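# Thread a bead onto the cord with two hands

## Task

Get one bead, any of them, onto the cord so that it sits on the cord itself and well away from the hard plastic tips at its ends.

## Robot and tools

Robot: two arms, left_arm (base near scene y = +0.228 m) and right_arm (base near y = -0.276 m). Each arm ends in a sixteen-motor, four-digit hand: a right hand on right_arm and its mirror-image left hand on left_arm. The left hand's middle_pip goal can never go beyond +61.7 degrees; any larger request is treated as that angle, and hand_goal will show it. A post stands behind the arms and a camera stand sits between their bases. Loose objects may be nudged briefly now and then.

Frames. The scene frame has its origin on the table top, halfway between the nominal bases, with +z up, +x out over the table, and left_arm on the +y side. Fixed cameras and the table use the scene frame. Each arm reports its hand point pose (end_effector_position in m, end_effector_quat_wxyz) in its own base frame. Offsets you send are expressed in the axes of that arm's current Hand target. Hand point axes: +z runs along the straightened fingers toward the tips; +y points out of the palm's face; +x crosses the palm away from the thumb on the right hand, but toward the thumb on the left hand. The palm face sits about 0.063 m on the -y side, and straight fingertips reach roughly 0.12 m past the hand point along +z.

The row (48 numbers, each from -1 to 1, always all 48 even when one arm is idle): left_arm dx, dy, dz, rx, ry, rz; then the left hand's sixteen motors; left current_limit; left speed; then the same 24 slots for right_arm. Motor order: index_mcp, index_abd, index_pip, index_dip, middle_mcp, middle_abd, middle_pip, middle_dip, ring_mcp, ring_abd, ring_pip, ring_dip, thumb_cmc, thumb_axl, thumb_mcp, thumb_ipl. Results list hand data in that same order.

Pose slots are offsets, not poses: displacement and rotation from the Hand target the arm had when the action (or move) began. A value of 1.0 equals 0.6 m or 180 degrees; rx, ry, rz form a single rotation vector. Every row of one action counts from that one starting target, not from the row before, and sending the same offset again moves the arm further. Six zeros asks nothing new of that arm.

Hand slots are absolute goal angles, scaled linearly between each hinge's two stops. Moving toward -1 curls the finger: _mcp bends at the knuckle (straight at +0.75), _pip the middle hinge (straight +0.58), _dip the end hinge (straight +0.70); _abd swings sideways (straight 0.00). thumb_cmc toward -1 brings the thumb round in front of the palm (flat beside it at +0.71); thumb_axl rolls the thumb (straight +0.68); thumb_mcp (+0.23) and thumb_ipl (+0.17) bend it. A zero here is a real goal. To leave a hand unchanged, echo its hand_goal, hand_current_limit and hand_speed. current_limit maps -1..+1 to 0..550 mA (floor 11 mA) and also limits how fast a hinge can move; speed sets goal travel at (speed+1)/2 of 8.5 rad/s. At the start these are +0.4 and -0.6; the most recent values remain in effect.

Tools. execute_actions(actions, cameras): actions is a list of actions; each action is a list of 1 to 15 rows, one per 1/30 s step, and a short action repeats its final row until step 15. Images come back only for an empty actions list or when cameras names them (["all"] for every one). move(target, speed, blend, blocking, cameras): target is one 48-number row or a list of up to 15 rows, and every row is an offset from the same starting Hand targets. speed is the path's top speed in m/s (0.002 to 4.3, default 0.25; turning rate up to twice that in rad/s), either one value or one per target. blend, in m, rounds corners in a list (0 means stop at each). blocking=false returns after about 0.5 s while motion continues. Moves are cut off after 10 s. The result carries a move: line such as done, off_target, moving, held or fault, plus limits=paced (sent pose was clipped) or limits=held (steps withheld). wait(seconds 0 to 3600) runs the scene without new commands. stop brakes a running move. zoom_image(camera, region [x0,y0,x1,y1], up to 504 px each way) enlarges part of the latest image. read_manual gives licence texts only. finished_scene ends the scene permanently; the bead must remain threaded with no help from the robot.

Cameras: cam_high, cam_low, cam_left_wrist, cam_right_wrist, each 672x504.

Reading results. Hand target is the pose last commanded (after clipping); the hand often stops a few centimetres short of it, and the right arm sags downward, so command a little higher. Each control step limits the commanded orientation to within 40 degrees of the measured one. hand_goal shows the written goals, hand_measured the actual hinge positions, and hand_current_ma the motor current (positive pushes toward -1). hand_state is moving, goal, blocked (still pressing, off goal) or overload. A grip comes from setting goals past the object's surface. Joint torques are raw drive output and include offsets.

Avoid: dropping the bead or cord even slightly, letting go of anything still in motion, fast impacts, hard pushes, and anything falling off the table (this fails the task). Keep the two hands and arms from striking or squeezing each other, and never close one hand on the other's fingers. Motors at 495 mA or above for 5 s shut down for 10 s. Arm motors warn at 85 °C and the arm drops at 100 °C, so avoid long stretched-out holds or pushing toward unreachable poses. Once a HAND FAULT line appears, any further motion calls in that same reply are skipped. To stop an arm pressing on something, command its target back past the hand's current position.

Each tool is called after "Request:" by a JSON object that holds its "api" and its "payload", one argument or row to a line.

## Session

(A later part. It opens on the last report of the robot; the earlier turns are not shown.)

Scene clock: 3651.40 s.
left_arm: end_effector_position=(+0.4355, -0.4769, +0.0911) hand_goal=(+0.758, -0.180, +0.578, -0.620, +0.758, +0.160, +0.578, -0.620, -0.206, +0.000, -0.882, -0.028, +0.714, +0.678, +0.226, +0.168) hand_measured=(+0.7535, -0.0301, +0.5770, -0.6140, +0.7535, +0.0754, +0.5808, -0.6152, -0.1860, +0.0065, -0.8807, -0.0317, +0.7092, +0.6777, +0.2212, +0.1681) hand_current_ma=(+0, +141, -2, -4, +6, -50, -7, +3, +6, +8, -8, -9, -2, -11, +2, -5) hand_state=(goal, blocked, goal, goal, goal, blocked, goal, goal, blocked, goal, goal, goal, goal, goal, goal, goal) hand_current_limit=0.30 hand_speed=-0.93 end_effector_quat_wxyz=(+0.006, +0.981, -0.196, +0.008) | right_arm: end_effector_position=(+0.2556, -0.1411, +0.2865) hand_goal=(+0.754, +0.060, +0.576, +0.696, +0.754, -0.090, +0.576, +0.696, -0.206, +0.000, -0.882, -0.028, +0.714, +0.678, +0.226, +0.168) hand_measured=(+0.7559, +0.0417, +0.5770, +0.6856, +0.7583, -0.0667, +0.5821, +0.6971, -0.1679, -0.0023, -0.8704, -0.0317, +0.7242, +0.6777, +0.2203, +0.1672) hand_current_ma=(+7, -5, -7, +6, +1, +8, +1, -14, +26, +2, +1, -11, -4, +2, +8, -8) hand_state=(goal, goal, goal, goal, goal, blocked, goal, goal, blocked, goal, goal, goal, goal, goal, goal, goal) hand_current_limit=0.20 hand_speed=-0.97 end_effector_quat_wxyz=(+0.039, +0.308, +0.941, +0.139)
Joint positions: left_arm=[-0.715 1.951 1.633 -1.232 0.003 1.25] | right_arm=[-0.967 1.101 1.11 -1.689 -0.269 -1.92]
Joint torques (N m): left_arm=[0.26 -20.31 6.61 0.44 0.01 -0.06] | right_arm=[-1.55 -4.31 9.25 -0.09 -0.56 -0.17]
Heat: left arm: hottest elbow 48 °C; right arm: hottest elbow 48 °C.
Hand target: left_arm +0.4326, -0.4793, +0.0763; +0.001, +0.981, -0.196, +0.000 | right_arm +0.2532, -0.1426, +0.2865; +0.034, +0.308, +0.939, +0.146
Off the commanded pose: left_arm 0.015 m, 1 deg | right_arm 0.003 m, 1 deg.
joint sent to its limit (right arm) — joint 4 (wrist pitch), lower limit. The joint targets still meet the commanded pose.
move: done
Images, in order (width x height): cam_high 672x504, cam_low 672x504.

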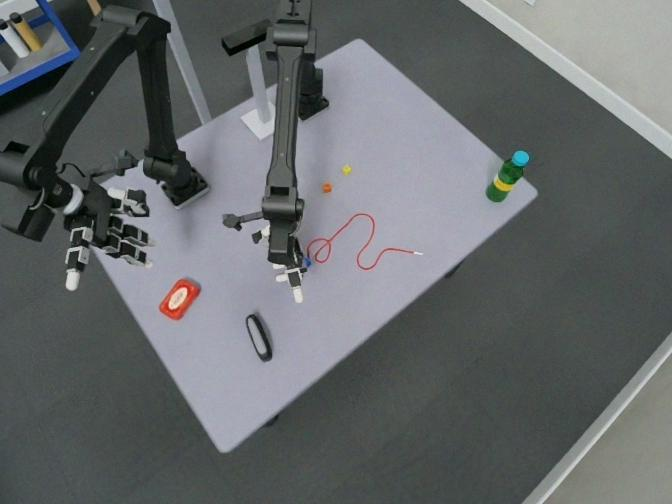

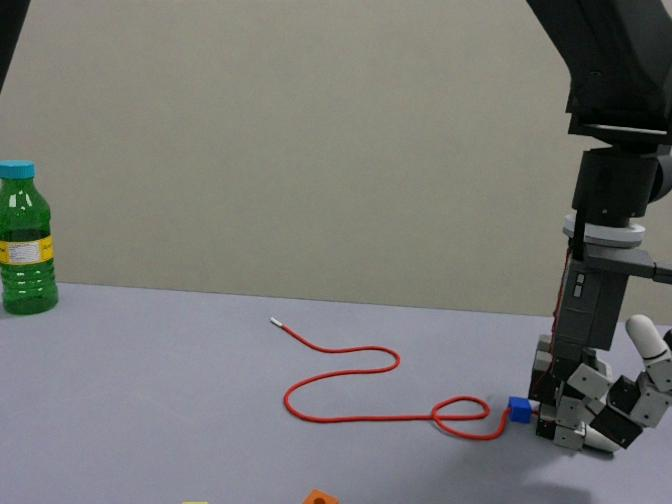

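Request:
{"api": "move", "payload": {
  "target": [0,0,-0.03,0,0,0, 0.757,-0.18,0.577,-0.62, 0.757,0.16,0.577,-0.62, -0.207,0,-0.883,-0.029, 0.714,0.678,0.226,0.168, 0.3,-0.93, 0,0,0,0,0,0, 0.754,0.06,0.576,0.696, 0.754,-0.09,0.576,0.696, -0.207,0,-0.883,-0.029, 0.714,0.678,0.226,0.168, 0.2,-0.97],
  "speed": 0.03,
  "cameras": ["cam_low","cam_left_wrist"]
}}

Request:
{"api": "zoom_image", "payload": {
  "camera": "cam_low",
  "region": [480, 350, 620, 450]
}}

Request:
{"api": "zoom_image", "payload": {
  "camera": "cam_left_wrist",
  "region": [290, 50, 490, 230]
}}

Scene clock: 3661.00 s.
left_arm: end_effector_position=(+0.4328, -0.4745, +0.0904) hand_goal=(+0.758, -0.180, +0.578, -0.620, +0.758, +0.160, +0.578, -0.620, -0.206, +0.000, -0.882, -0.028, +0.714, +0.678, +0.226, +0.168) hand_measured=(+0.7535, -0.0286, +0.5731, -0.6152, +0.7547, +0.0754, +0.5770, -0.6152, -0.1860, +0.0065, -0.8807, -0.0330, +0.7092, +0.6777, +0.2212, +0.1681) hand_current_ma=(-1, +149, +4, -2, +9, -46, -7, +2, +1, +5, -5, -2, -6, -6, +1, -2) hand_state=(goal, blocked, goal, goal, goal, blocked, goal, goal, blocked, goal, goal, goal, goal, goal, goal, goal) hand_current_limit=0.30 hand_speed=-0.93 end_effector_quat_wxyz=(+0.003, +0.981, -0.196, +0.002) | right_arm: end_effector_position=(+0.2555, -0.1412, +0.2865) hand_goal=(+0.754, +0.060, +0.576, +0.696, +0.754, -0.090, +0.576, +0.696, -0.206, +0.000, -0.882, -0.028, +0.714, +0.678, +0.226, +0.168) hand_measured=(+0.7559, +0.0417, +0.5770, +0.6869, +0.7583, -0.0667, +0.5821, +0.6983, -0.1679, -0.0023, -0.8704, -0.0317, +0.7242, +0.6767, +0.2193, +0.1672) hand_current_ma=(+8, -12, -14, +10, +3, +1, -4, +10, +33, -1, +3, -9, -2, -9, +10, -2) hand_state=(goal, goal, goal, goal, goal, blocked, goal, goal, blocked, goal, goal, goal, goal, goal, goal, goal) hand_current_limit=0.20 hand_speed=-0.97 end_effector_quat_wxyz=(+0.039, +0.307, +0.941, +0.139)
Joint positions: left_arm=[-0.715 1.951 1.633 -1.247 0.003 1.25] | right_arm=[-0.967 1.101 1.11 -1.689 -0.269 -1.921]
Joint torques (N m): left_arm=[0.26 -21.54 8.5 -0.73 0.02 -0.06] | right_arm=[-1.55 -4.31 9.22 -0.1 -0.55 -0.16]
Heat: left arm: hottest elbow 48 °C; right arm: hottest elbow 46 °C.
Hand target: left_arm +0.4327, -0.4794, +0.0943; +0.001, +0.981, -0.196, +0.000 | right_arm +0.2531, -0.1427, +0.2865; +0.034, +0.309, +0.939, +0.146
Off the commanded pose: left_arm 0.006 m, 0 deg | right_arm 0.003 m, 1 deg.
joint sent to its limit (right arm) — joint 4 (wrist pitch), lower limit. The joint targets still meet the commanded pose.
move: done
cam_left_wrist: T_world_to_cam=[[-0.43529, 0.89961, -0.03491, 0.59297], [0.60818, 0.32242, 0.72537, -0.22298], [0.66381, 0.29451, -0.68747, 0.04025]] pos_world=[0.36701, -0.4734, 0.21012]

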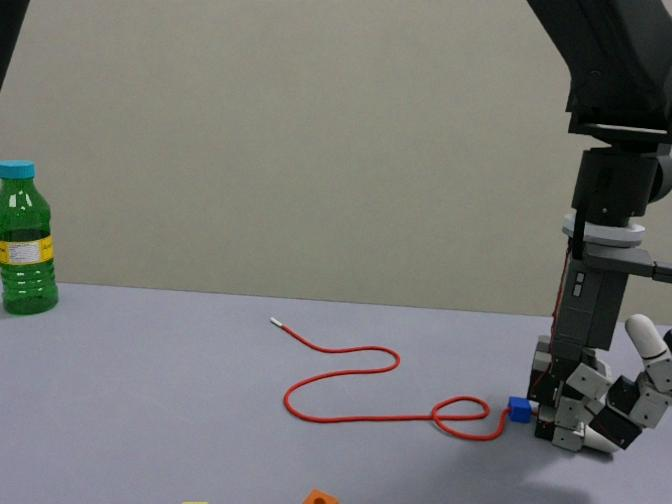

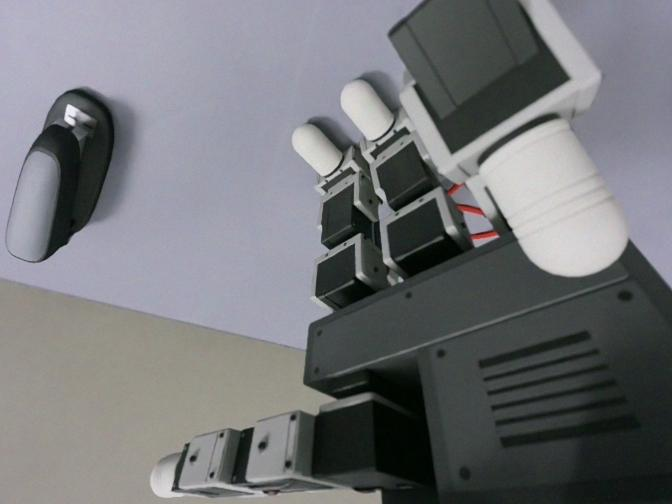

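Scaled by 3.600 from the camera's image (finer frame: 960x720).

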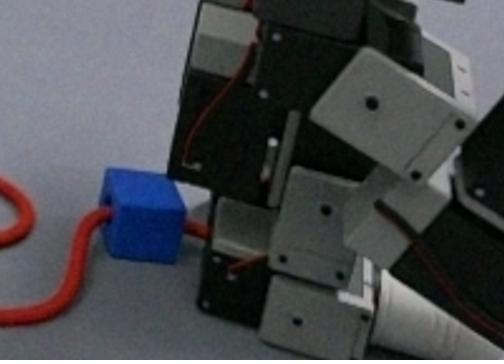

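Scaled by 2.520 from the camera's image (finer frame: 960x720).

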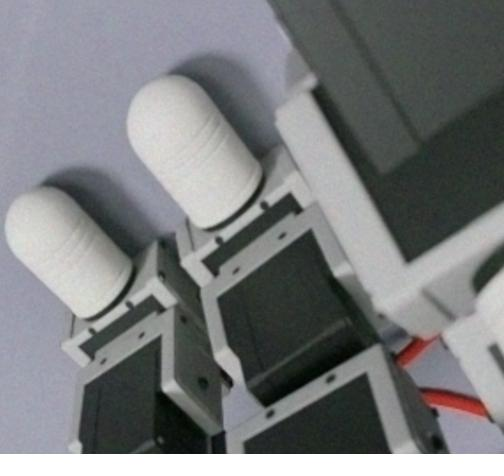

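Request:
{"api": "move", "payload": {
  "target": [0,0,-0.02,0,0,0, 0.757,-0.18,0.577,-0.62, 0.757,0.16,0.577,-0.62, -0.207,0,-0.883,-0.029, 0.714,0.678,0.226,0.168, 0.3,-0.93, 0,0,0,0,0,0, 0.754,0.06,0.576,0.696, 0.754,-0.09,0.576,0.696, -0.207,0,-0.883,-0.029, 0.714,0.678,0.226,0.168, 0.2,-0.97],
  "speed": 0.03,
  "cameras": ["cam_low"]
}}

Request:
{"api": "zoom_image", "payload": {
  "camera": "cam_low",
  "region": [480, 350, 620, 450]
}}

Scene clock: 3669.83 s.
left_arm: end_effector_position=(+0.4280, -0.4703, +0.0912) hand_goal=(+0.758, -0.180, +0.578, -0.620, +0.758, +0.160, +0.578, -0.620, -0.206, +0.000, -0.882, -0.028, +0.714, +0.678, +0.226, +0.168) hand_measured=(+0.7535, -0.0301, +0.5731, -0.6203, +0.7547, +0.0754, +0.5757, -0.6152, -0.1860, +0.0080, -0.8807, -0.0330, +0.7092, +0.6777, +0.2212, +0.1672) hand_current_ma=(+1, +145, -5, -8, +8, -49, -8, +6, +3, +3, -6, -4, -7, -9, +1, -1) hand_state=(goal, blocked, goal, goal, goal, blocked, goal, goal, blocked, goal, goal, goal, goal, goal, goal, goal) hand_current_limit=0.30 hand_speed=-0.93 end_effector_quat_wxyz=(-0.004, +0.981, -0.196, -0.011) | right_arm: end_effector_position=(+0.2555, -0.1412, +0.2865) hand_goal=(+0.754, +0.060, +0.576, +0.696, +0.754, -0.090, +0.576, +0.696, -0.206, +0.000, -0.882, -0.028, +0.714, +0.678, +0.226, +0.168) hand_measured=(+0.7559, +0.0402, +0.5770, +0.6869, +0.7595, -0.0653, +0.5834, +0.6971, -0.1679, -0.0023, -0.8704, -0.0317, +0.7242, +0.6777, +0.2203, +0.1672) hand_current_ma=(-4, -14, -7, +9, +8, +11, +5, +6, +29, +8, +11, -14, +4, +1, +3, -1) hand_state=(goal, goal, goal, goal, goal, blocked, goal, goal, blocked, goal, goal, goal, goal, goal, goal, goal) hand_current_limit=0.20 hand_speed=-0.97 end_effector_quat_wxyz=(+0.039, +0.307, +0.941, +0.139)
Joint positions: left_arm=[-0.715 1.951 1.638 -1.281 0.003 1.25] | right_arm=[-0.967 1.101 1.11 -1.689 -0.269 -1.921]
Joint torques (N m): left_arm=[0.32 -22.48 9.32 -0.51 0.03 -0.05] | right_arm=[-1.44 -4.37 9.25 -0.09 -0.55 -0.16]
Heat: left arm: hottest elbow 48 °C; right arm: hottest elbow 45 °C.
Hand target: left_arm +0.4326, -0.4793, +0.1063; +0.001, +0.981, -0.196, +0.000 | right_arm +0.2531, -0.1427, +0.2865; +0.034, +0.309, +0.939, +0.146
Off the commanded pose: left_arm 0.018 m, 1 deg | right_arm 0.003 m, 1 deg.
joint sent to its limit (right arm) — joint 4 (wrist pitch), lower limit. The joint targets still meet the commanded pose.
move: off_target (left_arm)

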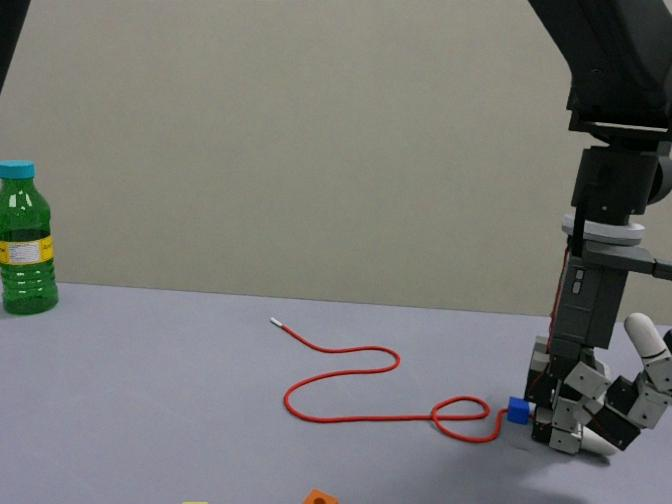

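Scaled by 3.600 from the camera's image (finer frame: 960x720).

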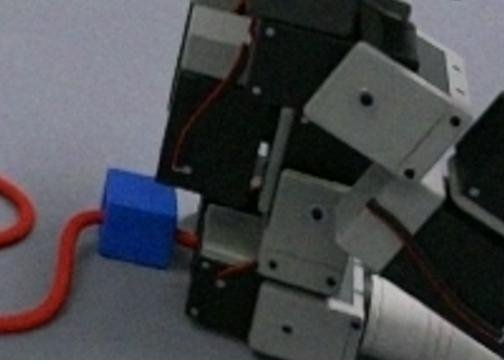

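Request:
{"api": "move", "payload": {
  "target": [0,0.05,-0.01,0,0,0, 0.757,-0.18,0.577,-0.62, 0.757,0.16,0.577,-0.62, -0.207,0,-0.883,-0.029, 0.714,0.678,0.226,0.168, 0.3,-0.93, 0,0,0,0,0,0, 0.754,0.06,0.576,0.696, 0.754,-0.09,0.576,0.696, -0.207,0,-0.883,-0.029, 0.714,0.678,0.226,0.168, 0.2,-0.97],
  "speed": 0.03,
  "cameras": ["cam_low","cam_high"]
}}

Request:
{"api": "zoom_image", "payload": {
  "camera": "cam_low",
  "region": [480, 350, 620, 450]
}}

Request:
{"api": "zoom_image", "payload": {
  "camera": "cam_high",
  "region": [230, 190, 380, 300]
}}

Scene clock: 3682.37 s.
left_arm: end_effector_position=(+0.4138, -0.4947, +0.1052) hand_goal=(+0.758, -0.180, +0.578, -0.620, +0.758, +0.160, +0.578, -0.620, -0.206, +0.000, -0.882, -0.028, +0.714, +0.678, +0.226, +0.168) hand_measured=(+0.7535, -0.0301, +0.5731, -0.6165, +0.7535, +0.0754, +0.5770, -0.6152, -0.1848, +0.0065, -0.8794, -0.0317, +0.7104, +0.6777, +0.2222, +0.1672) hand_current_ma=(-1, +142, +2, -4, +12, -47, -5, +8, +2, +3, -11, -5, -3, -9, +1, -3) hand_state=(goal, blocked, goal, goal, goal, blocked, goal, goal, blocked, goal, goal, goal, goal, goal, goal, goal) hand_current_limit=0.30 hand_speed=-0.93 end_effector_quat_wxyz=(-0.003, +0.980, -0.197, -0.008) | right_arm: end_effector_position=(+0.2555, -0.1412, +0.2865) hand_goal=(+0.754, +0.060, +0.576, +0.696, +0.754, -0.090, +0.576, +0.696, -0.206, +0.000, -0.882, -0.028, +0.714, +0.678, +0.226, +0.168) hand_measured=(+0.7559, +0.0417, +0.5770, +0.6869, +0.7595, -0.0653, +0.5821, +0.6971, -0.1679, -0.0023, -0.8704, -0.0317, +0.7242, +0.6777, +0.2203, +0.1681) hand_current_ma=(+0, -5, -2, +9, +10, +15, -11, +9, +26, +7, +0, -10, +0, +0, +7, -5) hand_state=(goal, goal, goal, goal, goal, blocked, goal, goal, blocked, goal, goal, goal, goal, goal, goal, goal) hand_current_limit=0.20 hand_speed=-0.97 end_effector_quat_wxyz=(+0.039, +0.307, +0.941, +0.139)
Joint positions: left_arm=[-0.762 1.952 1.678 -1.314 0.003 1.205] | right_arm=[-0.967 1.101 1.11 -1.689 -0.269 -1.921]
Joint torques (N m): left_arm=[0.26 -20.84 10.26 -0.25 0.02 -0.08] | right_arm=[-1.49 -4.37 9.24 -0.09 -0.56 -0.16]
Heat: left arm: hottest elbow 49 °C; right arm: hottest elbow 44 °C.
Hand target: left_arm +0.4211, -0.5071, +0.1123; +0.001, +0.981, -0.196, +0.000 | right_arm +0.2531, -0.1427, +0.2865; +0.034, +0.309, +0.939, +0.146
Off the commanded pose: left_arm 0.016 m, 1 deg | right_arm 0.003 m, 1 deg.
joint sent to its limit (right arm) — joint 4 (wrist pitch), lower limit. The joint targets still meet the commanded pose.
move: off_target (left_arm)
Images, in order (width x height): cam_high 672x504, cam_low 672x504.

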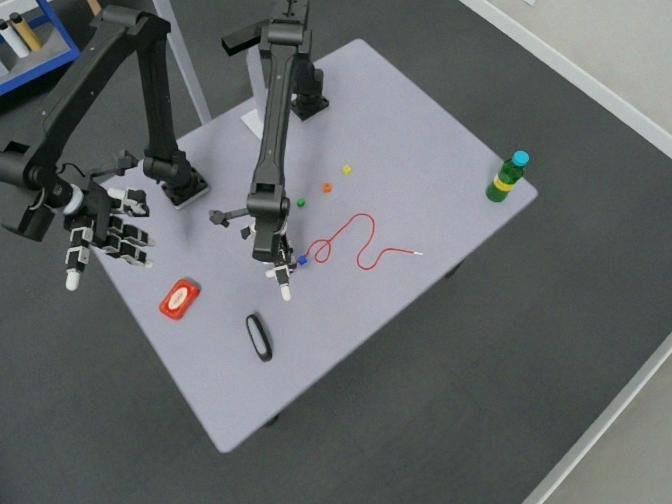

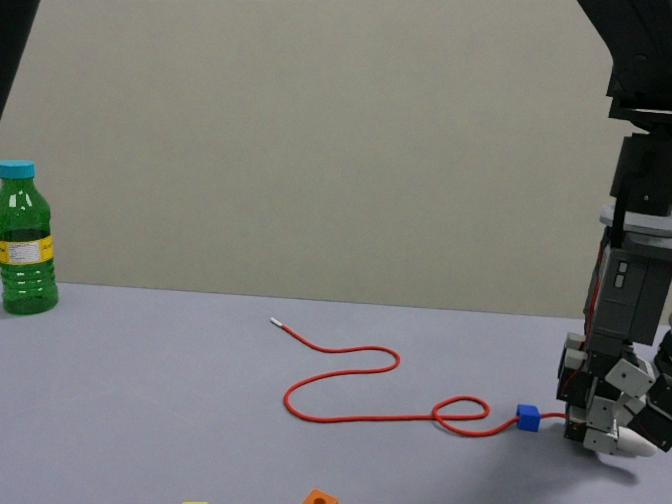

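Scaled by 3.600 from the camera's image (finer frame: 960x720).

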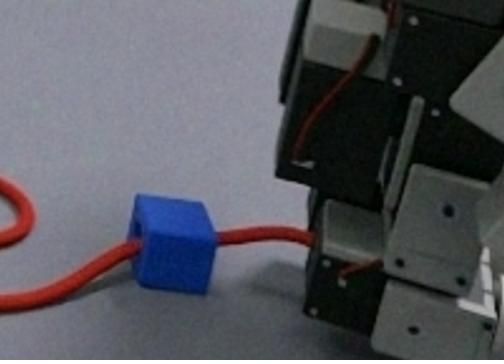

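Scaled by 3.360 from the camera's image (finer frame: 960x720).

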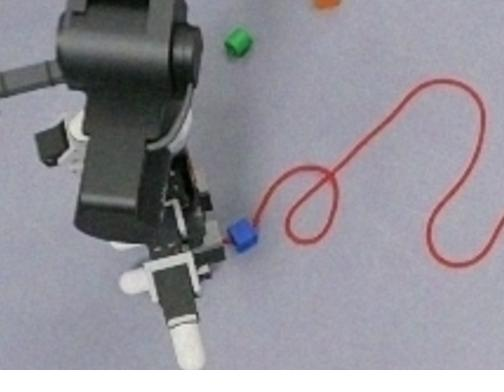

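Request:
{"api": "move", "payload": {
  "target": [0,0.07,0.005,0,0,0, 0.757,-0.18,0.577,-0.62, 0.757,0.16,0.577,-0.62, -0.207,0,-0.883,-0.029, 0.714,0.678,0.226,0.168, 0.3,-0.93, 0,0,0,0,0,0, 0.754,0.06,0.576,0.696, 0.754,-0.09,0.576,0.696, -0.207,0,-0.883,-0.029, 0.714,0.678,0.226,0.168, 0.2,-0.97],
  "speed": 0.03,
  "cameras": ["cam_low","cam_high"]
}}

Request:
{"api": "zoom_image", "payload": {
  "camera": "cam_low",
  "region": [480, 350, 640, 460]
}}

Request:
{"api": "zoom_image", "payload": {
  "camera": "cam_high",
  "region": [230, 190, 380, 300]
}}

Scene clock: 3692.93 s.
left_arm: end_effector_position=(+0.3983, -0.5332, +0.1015) hand_goal=(+0.758, -0.180, +0.578, -0.620, +0.758, +0.160, +0.578, -0.620, -0.206, +0.000, -0.882, -0.028, +0.714, +0.678, +0.226, +0.168) hand_measured=(+0.7535, -0.0301, +0.5731, -0.6165, +0.7547, +0.0739, +0.5770, -0.6152, -0.1848, +0.0065, -0.8807, -0.0330, +0.7092, +0.6777, +0.2212, +0.1681) hand_current_ma=(-1, +144, -1, -7, +5, -50, -3, +0, -1, +6, -7, -3, -1, -10, -2, +0) hand_state=(goal, blocked, goal, goal, goal, blocked, goal, goal, blocked, goal, goal, goal, goal, goal, goal, goal) hand_current_limit=0.30 hand_speed=-0.93 end_effector_quat_wxyz=(-0.004, +0.980, -0.197, -0.008) | right_arm: end_effector_position=(+0.2555, -0.1412, +0.2865) hand_goal=(+0.754, +0.060, +0.576, +0.696, +0.754, -0.090, +0.576, +0.696, -0.206, +0.000, -0.882, -0.028, +0.714, +0.678, +0.226, +0.168) hand_measured=(+0.7559, +0.0402, +0.5770, +0.6869, +0.7595, -0.0667, +0.5834, +0.6971, -0.1679, -0.0023, -0.8704, -0.0317, +0.7242, +0.6777, +0.2203, +0.1672) hand_current_ma=(+8, -3, +0, +0, +12, +17, +0, +16, +33, +2, +6, -14, -8, -1, +3, -8) hand_state=(goal, goal, goal, goal, goal, blocked, goal, goal, blocked, goal, goal, goal, goal, goal, goal, goal) hand_current_limit=0.20 hand_speed=-0.97 end_effector_quat_wxyz=(+0.039, +0.307, +0.941, +0.139)
Joint positions: left_arm=[-0.826 2 1.744 -1.333 0.003 1.142] | right_arm=[-0.967 1.101 1.11 -1.689 -0.269 -1.921]
Joint torques (N m): left_arm=[0.38 -21.54 10.35 -0.29 0.01 -0.06] | right_arm=[-1.55 -4.37 9.26 -0.1 -0.55 -0.16]
Heat: left arm: hottest elbow 51 °C; right arm: hottest elbow 44 °C.
Hand target: left_arm +0.4052, -0.5458, +0.1093; +0.001, +0.981, -0.196, +0.000 | right_arm +0.2531, -0.1427, +0.2865; +0.034, +0.309, +0.939, +0.146
Off the commanded pose: left_arm 0.016 m, 1 deg | right_arm 0.003 m, 1 deg.
joint sent to its limit (right arm) — joint 4 (wrist pitch), lower limit. The joint targets still meet the commanded pose.
move: off_target (left_arm)
Images, in order (width x height): cam_high 672x504, cam_low 672x504.

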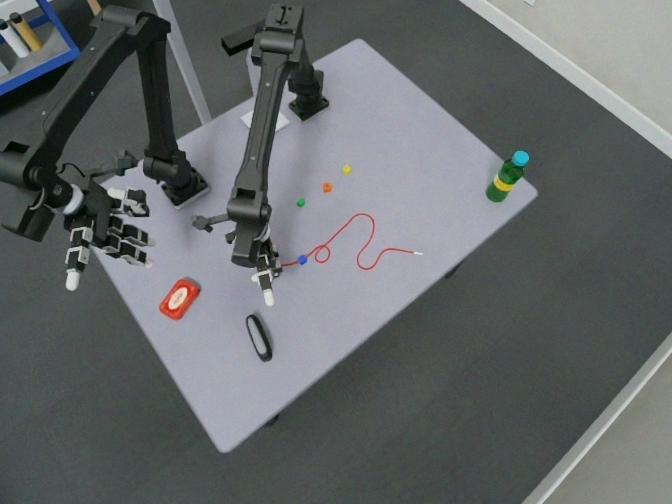

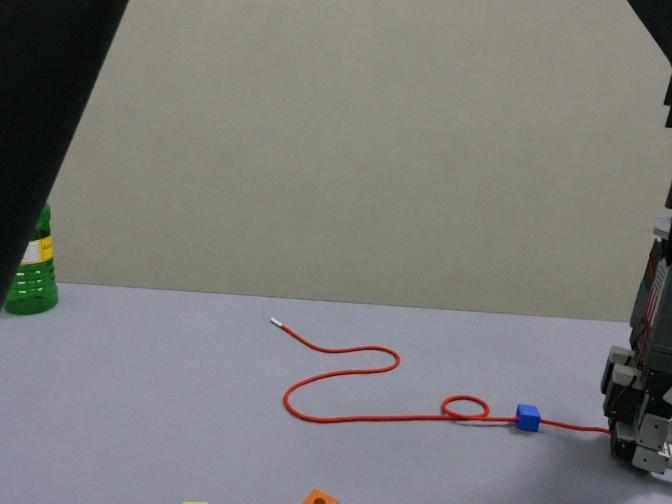

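Scaled by 3.150 from the camera's image (finer frame: 960x720).

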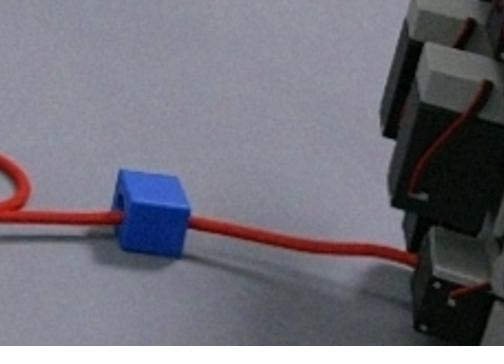

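Scaled by 3.360 from the camera's image (finer frame: 960x720).

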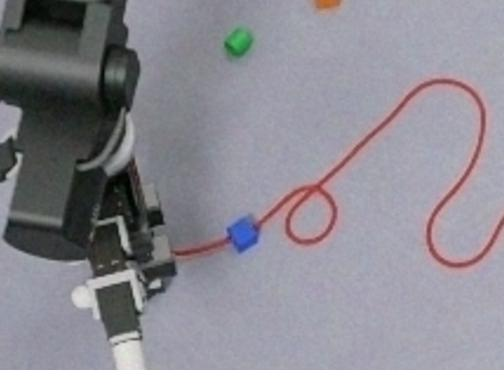

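Request:
{"api": "move", "payload": {
  "target": [0,0,0.02,0,0,0, 0.757,-0.18,0.577,-0.62, 0.757,0.16,0.577,-0.62, -0.207,0,-0.883,-0.029, 0.714,0.678,0.226,0.168, 0.3,-0.93, 0,0,0,0,0,0, 0.754,0.06,0.576,0.696, 0.754,-0.09,0.576,0.696, -0.207,0,-0.883,-0.029, 0.714,0.678,0.226,0.168, 0.2,-0.97],
  "speed": 0.02
}}

Scene clock: 3704.73 s.
left_arm: end_effector_position=(+0.3994, -0.5344, +0.0961) hand_goal=(+0.758, -0.180, +0.578, -0.620, +0.758, +0.160, +0.578, -0.620, -0.206, +0.000, -0.882, -0.028, +0.714, +0.678, +0.226, +0.168) hand_measured=(+0.7547, -0.0301, +0.5744, -0.6152, +0.7535, +0.0739, +0.5770, -0.6165, -0.1860, +0.0065, -0.8807, -0.0330, +0.7092, +0.6767, +0.2212, +0.1681) hand_current_ma=(+3, +144, +0, -5, +7, -53, -9, -1, +0, +3, -3, -3, -1, -7, -4, +0) hand_state=(goal, blocked, goal, goal, goal, blocked, goal, goal, blocked, goal, goal, goal, goal, goal, goal, goal) hand_current_limit=0.30 hand_speed=-0.93 end_effector_quat_wxyz=(-0.005, +0.980, -0.197, -0.009) | right_arm: end_effector_position=(+0.2555, -0.1412, +0.2865) hand_goal=(+0.754, +0.060, +0.576, +0.696, +0.754, -0.090, +0.576, +0.696, -0.206, +0.000, -0.882, -0.028, +0.714, +0.678, +0.226, +0.168) hand_measured=(+0.7559, +0.0402, +0.5757, +0.6869, +0.7583, -0.0653, +0.5821, +0.6971, -0.1679, -0.0023, -0.8704, -0.0317, +0.7242, +0.6777, +0.2203, +0.1681) hand_current_ma=(+1, -11, -8, +3, +9, +18, -5, +11, +30, -1, +1, -10, -7, -2, +5, -3) hand_state=(goal, goal, goal, goal, goal, blocked, goal, goal, blocked, goal, goal, goal, goal, goal, goal, goal) hand_current_limit=0.20 hand_speed=-0.97 end_effector_quat_wxyz=(+0.039, +0.307, +0.941, +0.139)
Joint positions: left_arm=[-0.826 2.009 1.745 -1.327 0.003 1.141] | right_arm=[-0.967 1.101 1.11 -1.689 -0.269 -1.921]
Joint torques (N m): left_arm=[0.32 -21.77 8.99 0.59 0.01 -0.07] | right_arm=[-1.49 -4.37 9.25 -0.1 -0.55 -0.16]
Motor temperatures (°C): left_arm=[20 40 51 23 20 22] | right_arm=[21 22 43 22 24 23]
Heat: left arm: hottest elbow 51 °C; right arm: hottest elbow 43 °C.
Hand target: left_arm +0.4052, -0.5458, +0.0973; +0.001, +0.981, -0.195, +0.000 | right_arm +0.2531, -0.1427, +0.2865; +0.034, +0.309, +0.939, +0.146
Off the commanded pose: left_arm 0.013 m, 1 deg | right_arm 0.003 m, 1 deg.
joint sent to its limit (right arm) — joint 4 (wrist pitch), lower limit. The joint targets still meet the commanded pose.
move: off_target (left_arm)

Request:
{"api": "move", "payload": {
  "target": [0,0,0.015,0,0,0, 0.757,-0.18,0.577,-0.62, 0.757,0.16,0.577,-0.62, -0.207,0,-0.883,-0.029, 0.714,0.678,0.226,0.168, 0.3,-0.93, 0,0,0,0,0,0, 0.754,0.06,0.576,0.696, 0.754,-0.09,0.576,0.696, -0.207,0,-0.883,-0.029, 0.714,0.678,0.226,0.168, 0.2,-0.97],
  "speed": 0.02,
  "cameras": ["cam_low","cam_left_wrist"]
}}

Request:
{"api": "zoom_image", "payload": {
  "camera": "cam_low",
  "region": [500, 380, 672, 480]
}}

Scene clock: 3716.43 s.
left_arm: end_effector_position=(+0.4025, -0.5378, +0.0924) hand_goal=(+0.758, -0.180, +0.578, -0.620, +0.758, +0.160, +0.578, -0.620, -0.206, +0.000, -0.882, -0.028, +0.714, +0.678, +0.226, +0.168) hand_measured=(+0.7535, -0.0301, +0.5731, -0.6165, +0.7535, +0.0739, +0.5770, -0.6165, -0.1860, +0.0065, -0.8807, -0.0317, +0.7092, +0.6777, +0.2212, +0.1681) hand_current_ma=(+2, +140, +0, -4, +7, -53, -5, +4, -1, +0, -5, -8, -2, -6, +1, -3) hand_state=(goal, blocked, goal, goal, goal, blocked, goal, goal, blocked, goal, goal, goal, goal, goal, goal, goal) hand_current_limit=0.30 hand_speed=-0.93 end_effector_quat_wxyz=(-0.001, +0.980, -0.197, -0.004) | right_arm: end_effector_position=(+0.2555, -0.1412, +0.2865) hand_goal=(+0.754, +0.060, +0.576, +0.696, +0.754, -0.090, +0.576, +0.696, -0.206, +0.000, -0.882, -0.028, +0.714, +0.678, +0.226, +0.168) hand_measured=(+0.7559, +0.0417, +0.5770, +0.6869, +0.7595, -0.0653, +0.5834, +0.6971, -0.1679, -0.0023, -0.8704, -0.0317, +0.7242, +0.6767, +0.2203, +0.1672) hand_current_ma=(+9, +5, -15, +12, -5, +5, -6, +10, +30, +0, +6, -19, -1, +2, +7, -10) hand_state=(goal, goal, goal, goal, goal, blocked, goal, goal, blocked, goal, goal, goal, goal, goal, goal, goal) hand_current_limit=0.20 hand_speed=-0.97 end_effector_quat_wxyz=(+0.039, +0.307, +0.941, +0.139)
Joint positions: left_arm=[-0.826 2.017 1.745 -1.307 0.003 1.141] | right_arm=[-0.967 1.101 1.11 -1.689 -0.269 -1.921]
Joint torques (N m): left_arm=[0.32 -21.89 8.05 0.64 0.01 -0.07] | right_arm=[-1.55 -4.37 9.22 -0.1 -0.56 -0.16]
Heat: left arm: hottest elbow 51 °C; right arm: hottest elbow 43 °C.
Hand target: left_arm +0.4052, -0.5458, +0.0883; +0.000, +0.981, -0.195, +0.000 | right_arm +0.2531, -0.1427, +0.2865; +0.034, +0.309, +0.939, +0.146
Off the commanded pose: left_arm 0.009 m, 1 deg | right_arm 0.003 m, 1 deg.
joint sent to its limit (right arm) — joint 4 (wrist pitch), lower limit. The joint targets still meet the commanded pose.
move: done
cam_left_wrist: T_world_to_cam=[[-0.43448, 0.90043, -0.02131, 0.63574], [0.61597, 0.31432, 0.72235, -0.19284], [0.65712, 0.30072, -0.6912, 0.08673]] pos_world=[0.33801, -0.5379, 0.2128]

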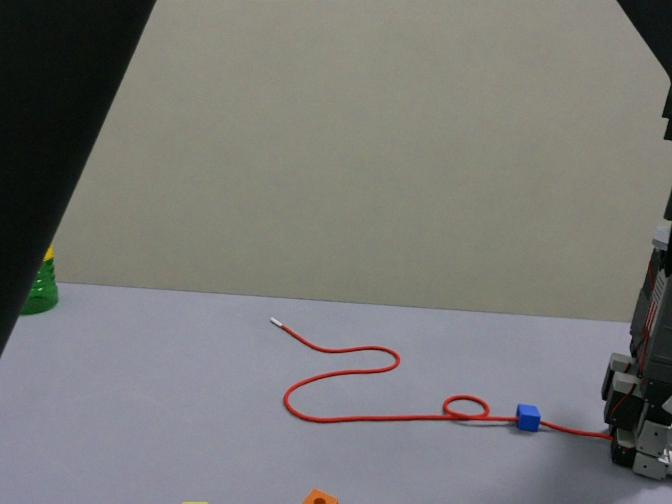

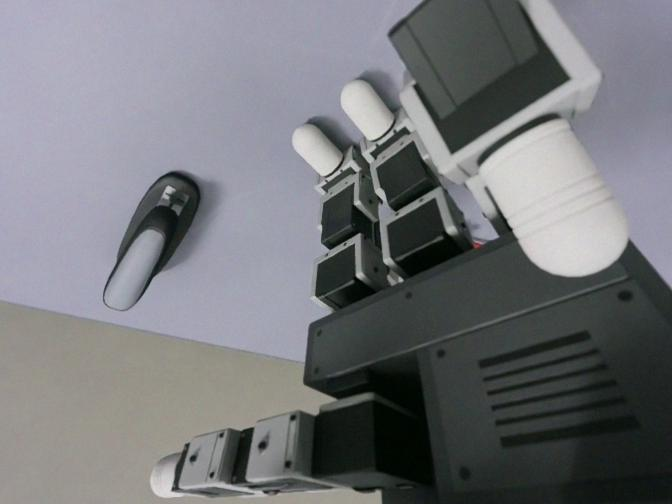

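Scaled by 2.930 from the camera's image (finer frame: 960x720).

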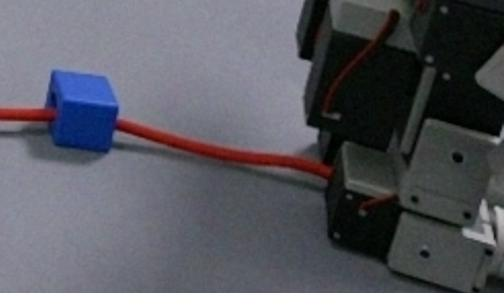

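Request:
{"api": "move", "payload": {
  "target": [0,0,0.004,0,0,0, 0.757,0.1,0.577,-0.62, 0.757,-0.1,0.577,-0.62, -0.207,0,-0.883,-0.029, 0.714,0.678,0.226,0.168, 0.3,-0.96, 0,0,0,0,0,0, 0.754,0.06,0.576,0.696, 0.754,-0.09,0.576,0.696, -0.207,0,-0.883,-0.029, 0.714,0.678,0.226,0.168, 0.2,-0.97],
  "speed": 0.02,
  "cameras": ["cam_low","cam_left_wrist"]
}}

Request:
{"api": "zoom_image", "payload": {
  "camera": "cam_low",
  "region": [500, 380, 672, 480]
}}

Scene clock: 3725.87 s.
left_arm: end_effector_position=(+0.4037, -0.5390, +0.0923) hand_goal=(+0.758, +0.100, +0.578, -0.620, +0.758, -0.100, +0.578, -0.620, -0.206, +0.000, -0.882, -0.028, +0.714, +0.678, +0.226, +0.168) hand_measured=(+0.7535, +0.0857, +0.5744, -0.6178, +0.7535, -0.0931, +0.5782, -0.6152, -0.1848, +0.0065, -0.8807, -0.0330, +0.7092, +0.6777, +0.2222, +0.1672) hand_current_ma=(-3, -4, -4, -4, +12, +3, -6, +5, -1, +4, -7, -4, -4, -4, +5, -1) hand_state=(goal, goal, goal, goal, goal, goal, goal, goal, blocked, goal, goal, goal, goal, goal, goal, goal) hand_current_limit=0.30 hand_speed=-0.96 end_effector_quat_wxyz=(+0.000, +0.981, -0.196, -0.002) | right_arm: end_effector_position=(+0.2555, -0.1412, +0.2865) hand_goal=(+0.754, +0.060, +0.576, +0.696, +0.754, -0.090, +0.576, +0.696, -0.206, +0.000, -0.882, -0.028, +0.714, +0.678, +0.226, +0.168) hand_measured=(+0.7559, +0.0402, +0.5770, +0.6869, +0.7595, -0.0667, +0.5821, +0.6971, -0.1679, -0.0023, -0.8704, -0.0317, +0.7242, +0.6777, +0.2203, +0.1672) hand_current_ma=(+14, -2, -19, +17, +1, +7, -2, +3, +22, +0, +3, -5, -3, -5, +2, -4) hand_state=(goal, goal, goal, goal, goal, blocked, goal, goal, blocked, goal, goal, goal, goal, goal, goal, goal) hand_current_limit=0.20 hand_speed=-0.97 end_effector_quat_wxyz=(+0.039, +0.307, +0.941, +0.139)
Joint positions: left_arm=[-0.826 2.017 1.745 -1.301 0.003 1.14] | right_arm=[-0.967 1.101 1.11 -1.689 -0.269 -1.921]
Joint torques (N m): left_arm=[0.32 -21.77 7.79 0.58 0.01 -0.06] | right_arm=[-1.49 -4.37 9.25 -0.09 -0.56 -0.16]
Heat: left arm: hottest elbow 51 °C; right arm: hottest elbow 42 °C.
Hand target: left_arm +0.4052, -0.5458, +0.0861; +0.001, +0.981, -0.195, +0.000 | right_arm +0.2531, -0.1427, +0.2865; +0.034, +0.309, +0.939, +0.146
Off the commanded pose: left_arm 0.009 m, 0 deg | right_arm 0.003 m, 1 deg.
joint sent to its limit (right arm) — joint 4 (wrist pitch), lower limit. The joint targets still meet the commanded pose.
move: done
cam_left_wrist: T_world_to_cam=[[-0.4348, 0.90012, -0.02715, 0.63784], [0.61281, 0.31784, 0.72349, -0.19005], [0.65986, 0.29794, -0.6898, 0.08349]] pos_world=[0.33871, -0.5386, 0.21241]

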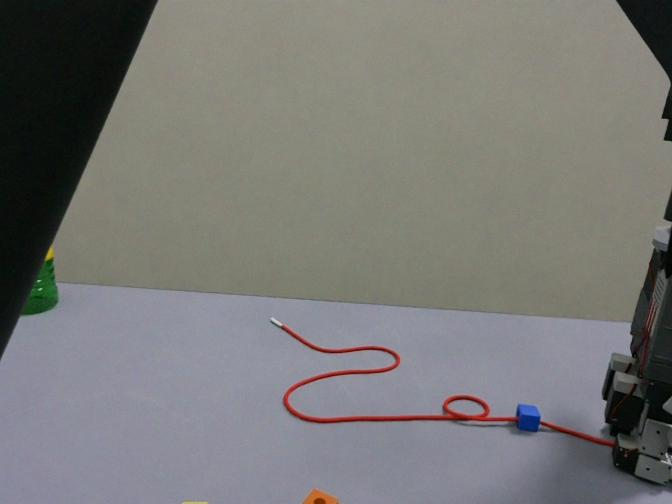

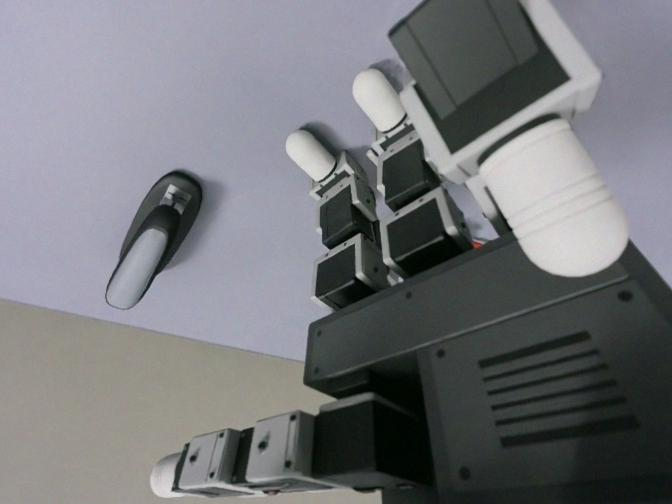

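Scaled by 2.930 from the camera's image (finer frame: 960x720).

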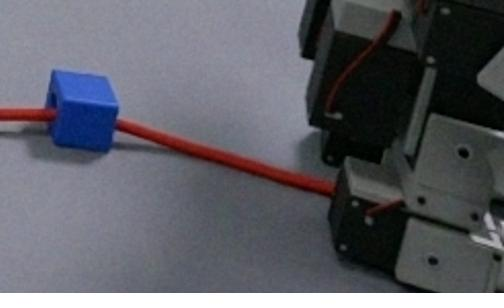

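Request:
{"api": "move", "payload": {
  "target": [
    [0,0,-0.08,0,0,0, 0.757,0.13,0.577,-0.62, 0.757,-0.13,0.577,-0.62, -0.207,0,-0.883,-0.029, 0.714,0.678,0.226,0.168, 0.3,-0.9, 0,0,0,0,0,0, 0.754,0.06,0.576,0.696, 0.754,-0.09,0.576,0.696, -0.207,0,-0.883,-0.029, 0.714,0.678,0.226,0.168, 0.2,-0.97],
    [0,0,-0.25,0,0,0, 0.757,0.13,0.577,-0.62, 0.757,-0.13,0.577,-0.62, -0.207,0,-0.883,-0.029, 0.714,0.678,0.226,0.168, 0.3,-0.9, 0,0,0,0,0,0, 0.754,0.06,0.576,0.696, 0.754,-0.09,0.576,0.696, -0.207,0,-0.883,-0.029, 0.714,0.678,0.226,0.168, 0.2,-0.97]
  ],
  "speed": [0.03,0.08],
  "blend": 0.005,
  "cameras": ["all"]
}}

Request:
{"api": "zoom_image", "payload": {
  "camera": "cam_low",
  "region": [500, 360, 672, 480]
}}

Request:
{"api": "zoom_image", "payload": {
  "camera": "cam_high",
  "region": [230, 190, 380, 300]
}}

Scene clock: 3739.53 s.
left_arm: end_effector_position=(+0.4022, -0.5374, +0.2013) hand_goal=(+0.758, +0.130, +0.578, -0.620, +0.758, -0.130, +0.578, -0.620, -0.206, +0.000, -0.882, -0.028, +0.714, +0.678, +0.226, +0.168) hand_measured=(+0.7523, +0.1340, +0.5744, -0.6241, +0.7547, -0.1239, +0.5782, -0.6152, -0.1860, +0.0065, -0.8807, -0.0317, +0.7092, +0.6777, +0.2212, +0.1672) hand_current_ma=(-5, +0, +1, -5, +10, +2, -7, +8, +2, +7, -8, -8, -8, -6, +4, -4) hand_state=(goal, goal, goal, goal, goal, goal, goal, goal, blocked, goal, goal, goal, goal, goal, goal, goal) hand_current_limit=0.30 hand_speed=-0.90 end_effector_quat_wxyz=(-0.016, +0.980, -0.196, -0.025) | right_arm: end_effector_position=(+0.2555, -0.1412, +0.2865) hand_goal=(+0.754, +0.060, +0.576, +0.696, +0.754, -0.090, +0.576, +0.696, -0.206, +0.000, -0.882, -0.028, +0.714, +0.678, +0.226, +0.168) hand_measured=(+0.7559, +0.0402, +0.5770, +0.6869, +0.7595, -0.0653, +0.5821, +0.6971, -0.1679, -0.0023, -0.8704, -0.0317, +0.7242, +0.6767, +0.2203, +0.1681) hand_current_ma=(-3, -9, +0, +4, +12, +13, -5, +9, +26, -3, +12, -3, -4, -3, +2, -3) hand_state=(goal, goal, goal, goal, goal, blocked, goal, goal, blocked, goal, goal, goal, goal, goal, goal, goal) hand_current_limit=0.20 hand_speed=-0.97 end_effector_quat_wxyz=(+0.039, +0.307, +0.941, +0.139)
Joint positions: left_arm=[-0.826 2.011 2.03 -1.65 0.003 1.14] | right_arm=[-0.967 1.101 1.11 -1.689 -0.269 -1.921]
Joint torques (N m): left_arm=[0.38 -25.88 10.61 -0.36 0.03 -0.06] | right_arm=[-1.49 -4.37 9.24 -0.09 -0.55 -0.16]
Heat: left arm: hottest elbow 52 °C; right arm: hottest elbow 42 °C.
Hand target: left_arm +0.4052, -0.5456, +0.2360; +0.001, +0.981, -0.195, +0.000 | right_arm +0.2531, -0.1427, +0.2865; +0.034, +0.309, +0.939, +0.146
Off the commanded pose: left_arm 0.036 m, 3 deg | right_arm 0.003 m, 1 deg.
joint sent to its limit (right arm) — joint 4 (wrist pitch), lower limit. The joint targets still meet the commanded pose.
move: off_target (left_arm)
cam_left_wrist: T_world_to_cam=[[-0.43476, 0.90012, 0.02756, 0.62759], [0.64072, 0.28767, 0.71184, -0.29367], [0.63282, 0.32714, -0.7018, 0.18821]] pos_world=[0.34191, -0.542, 0.32383]
cam_right_wrist: T_world_to_cam=[[0.98152, 0.08743, 0.17019, -0.25622], [-0.02168, -0.83292, 0.55297, -0.31795], [0.1901, -0.54645, -0.81563, 0.23598]] pos_world=[0.19974, -0.11348, 0.4119]

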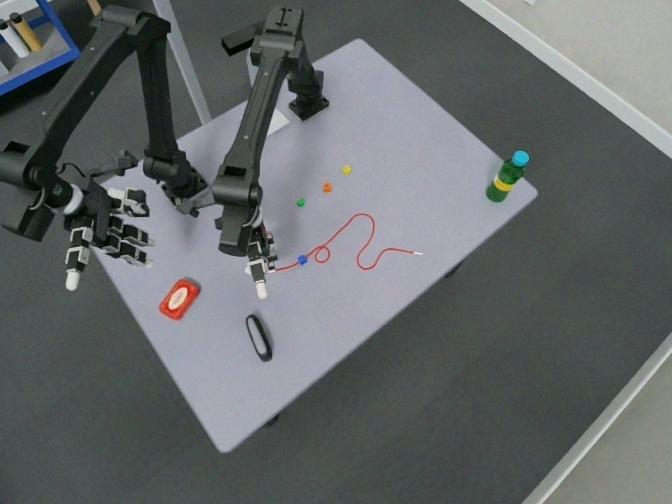

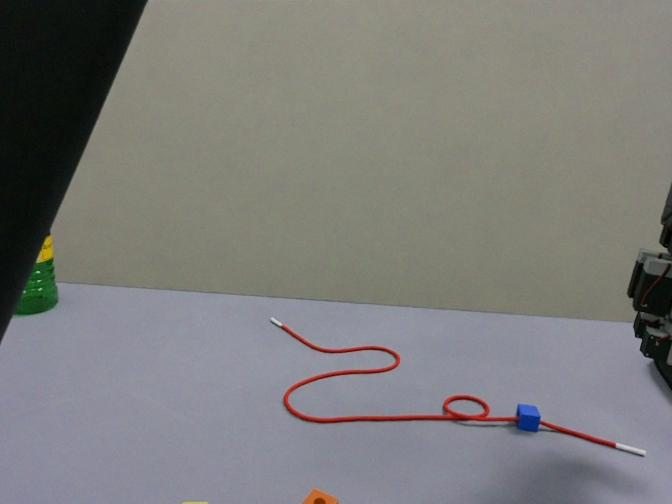

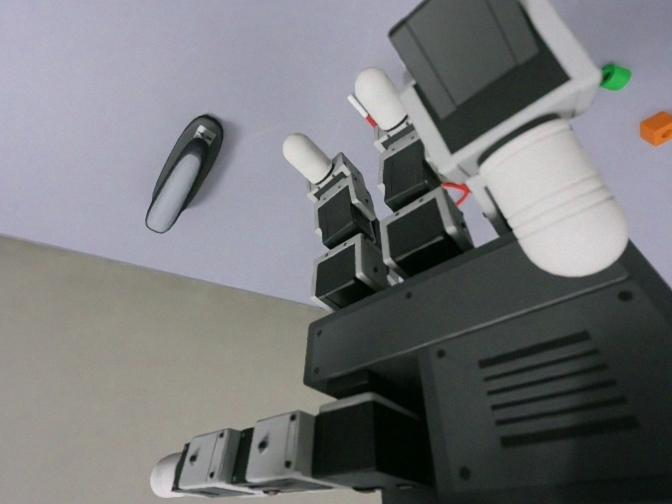

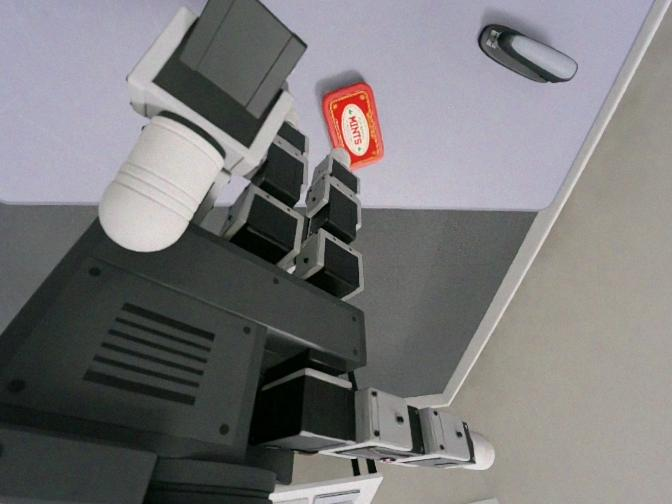

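Scaled by 2.930 from the camera's image (finer frame: 960x720).

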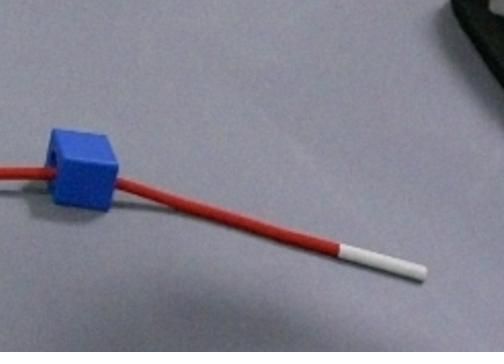

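Scaled by 3.360 from the camera's image (finer frame: 960x720).

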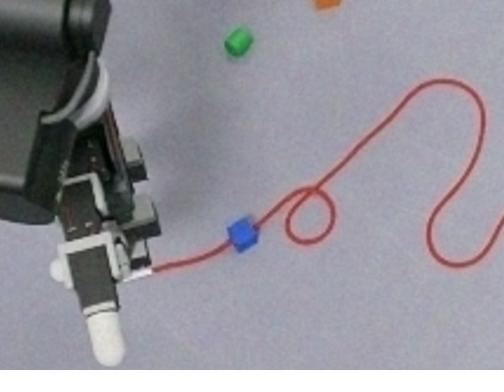

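Request:
{"api": "finished_scene", "payload": {

}}

The scene is finished: the task was done.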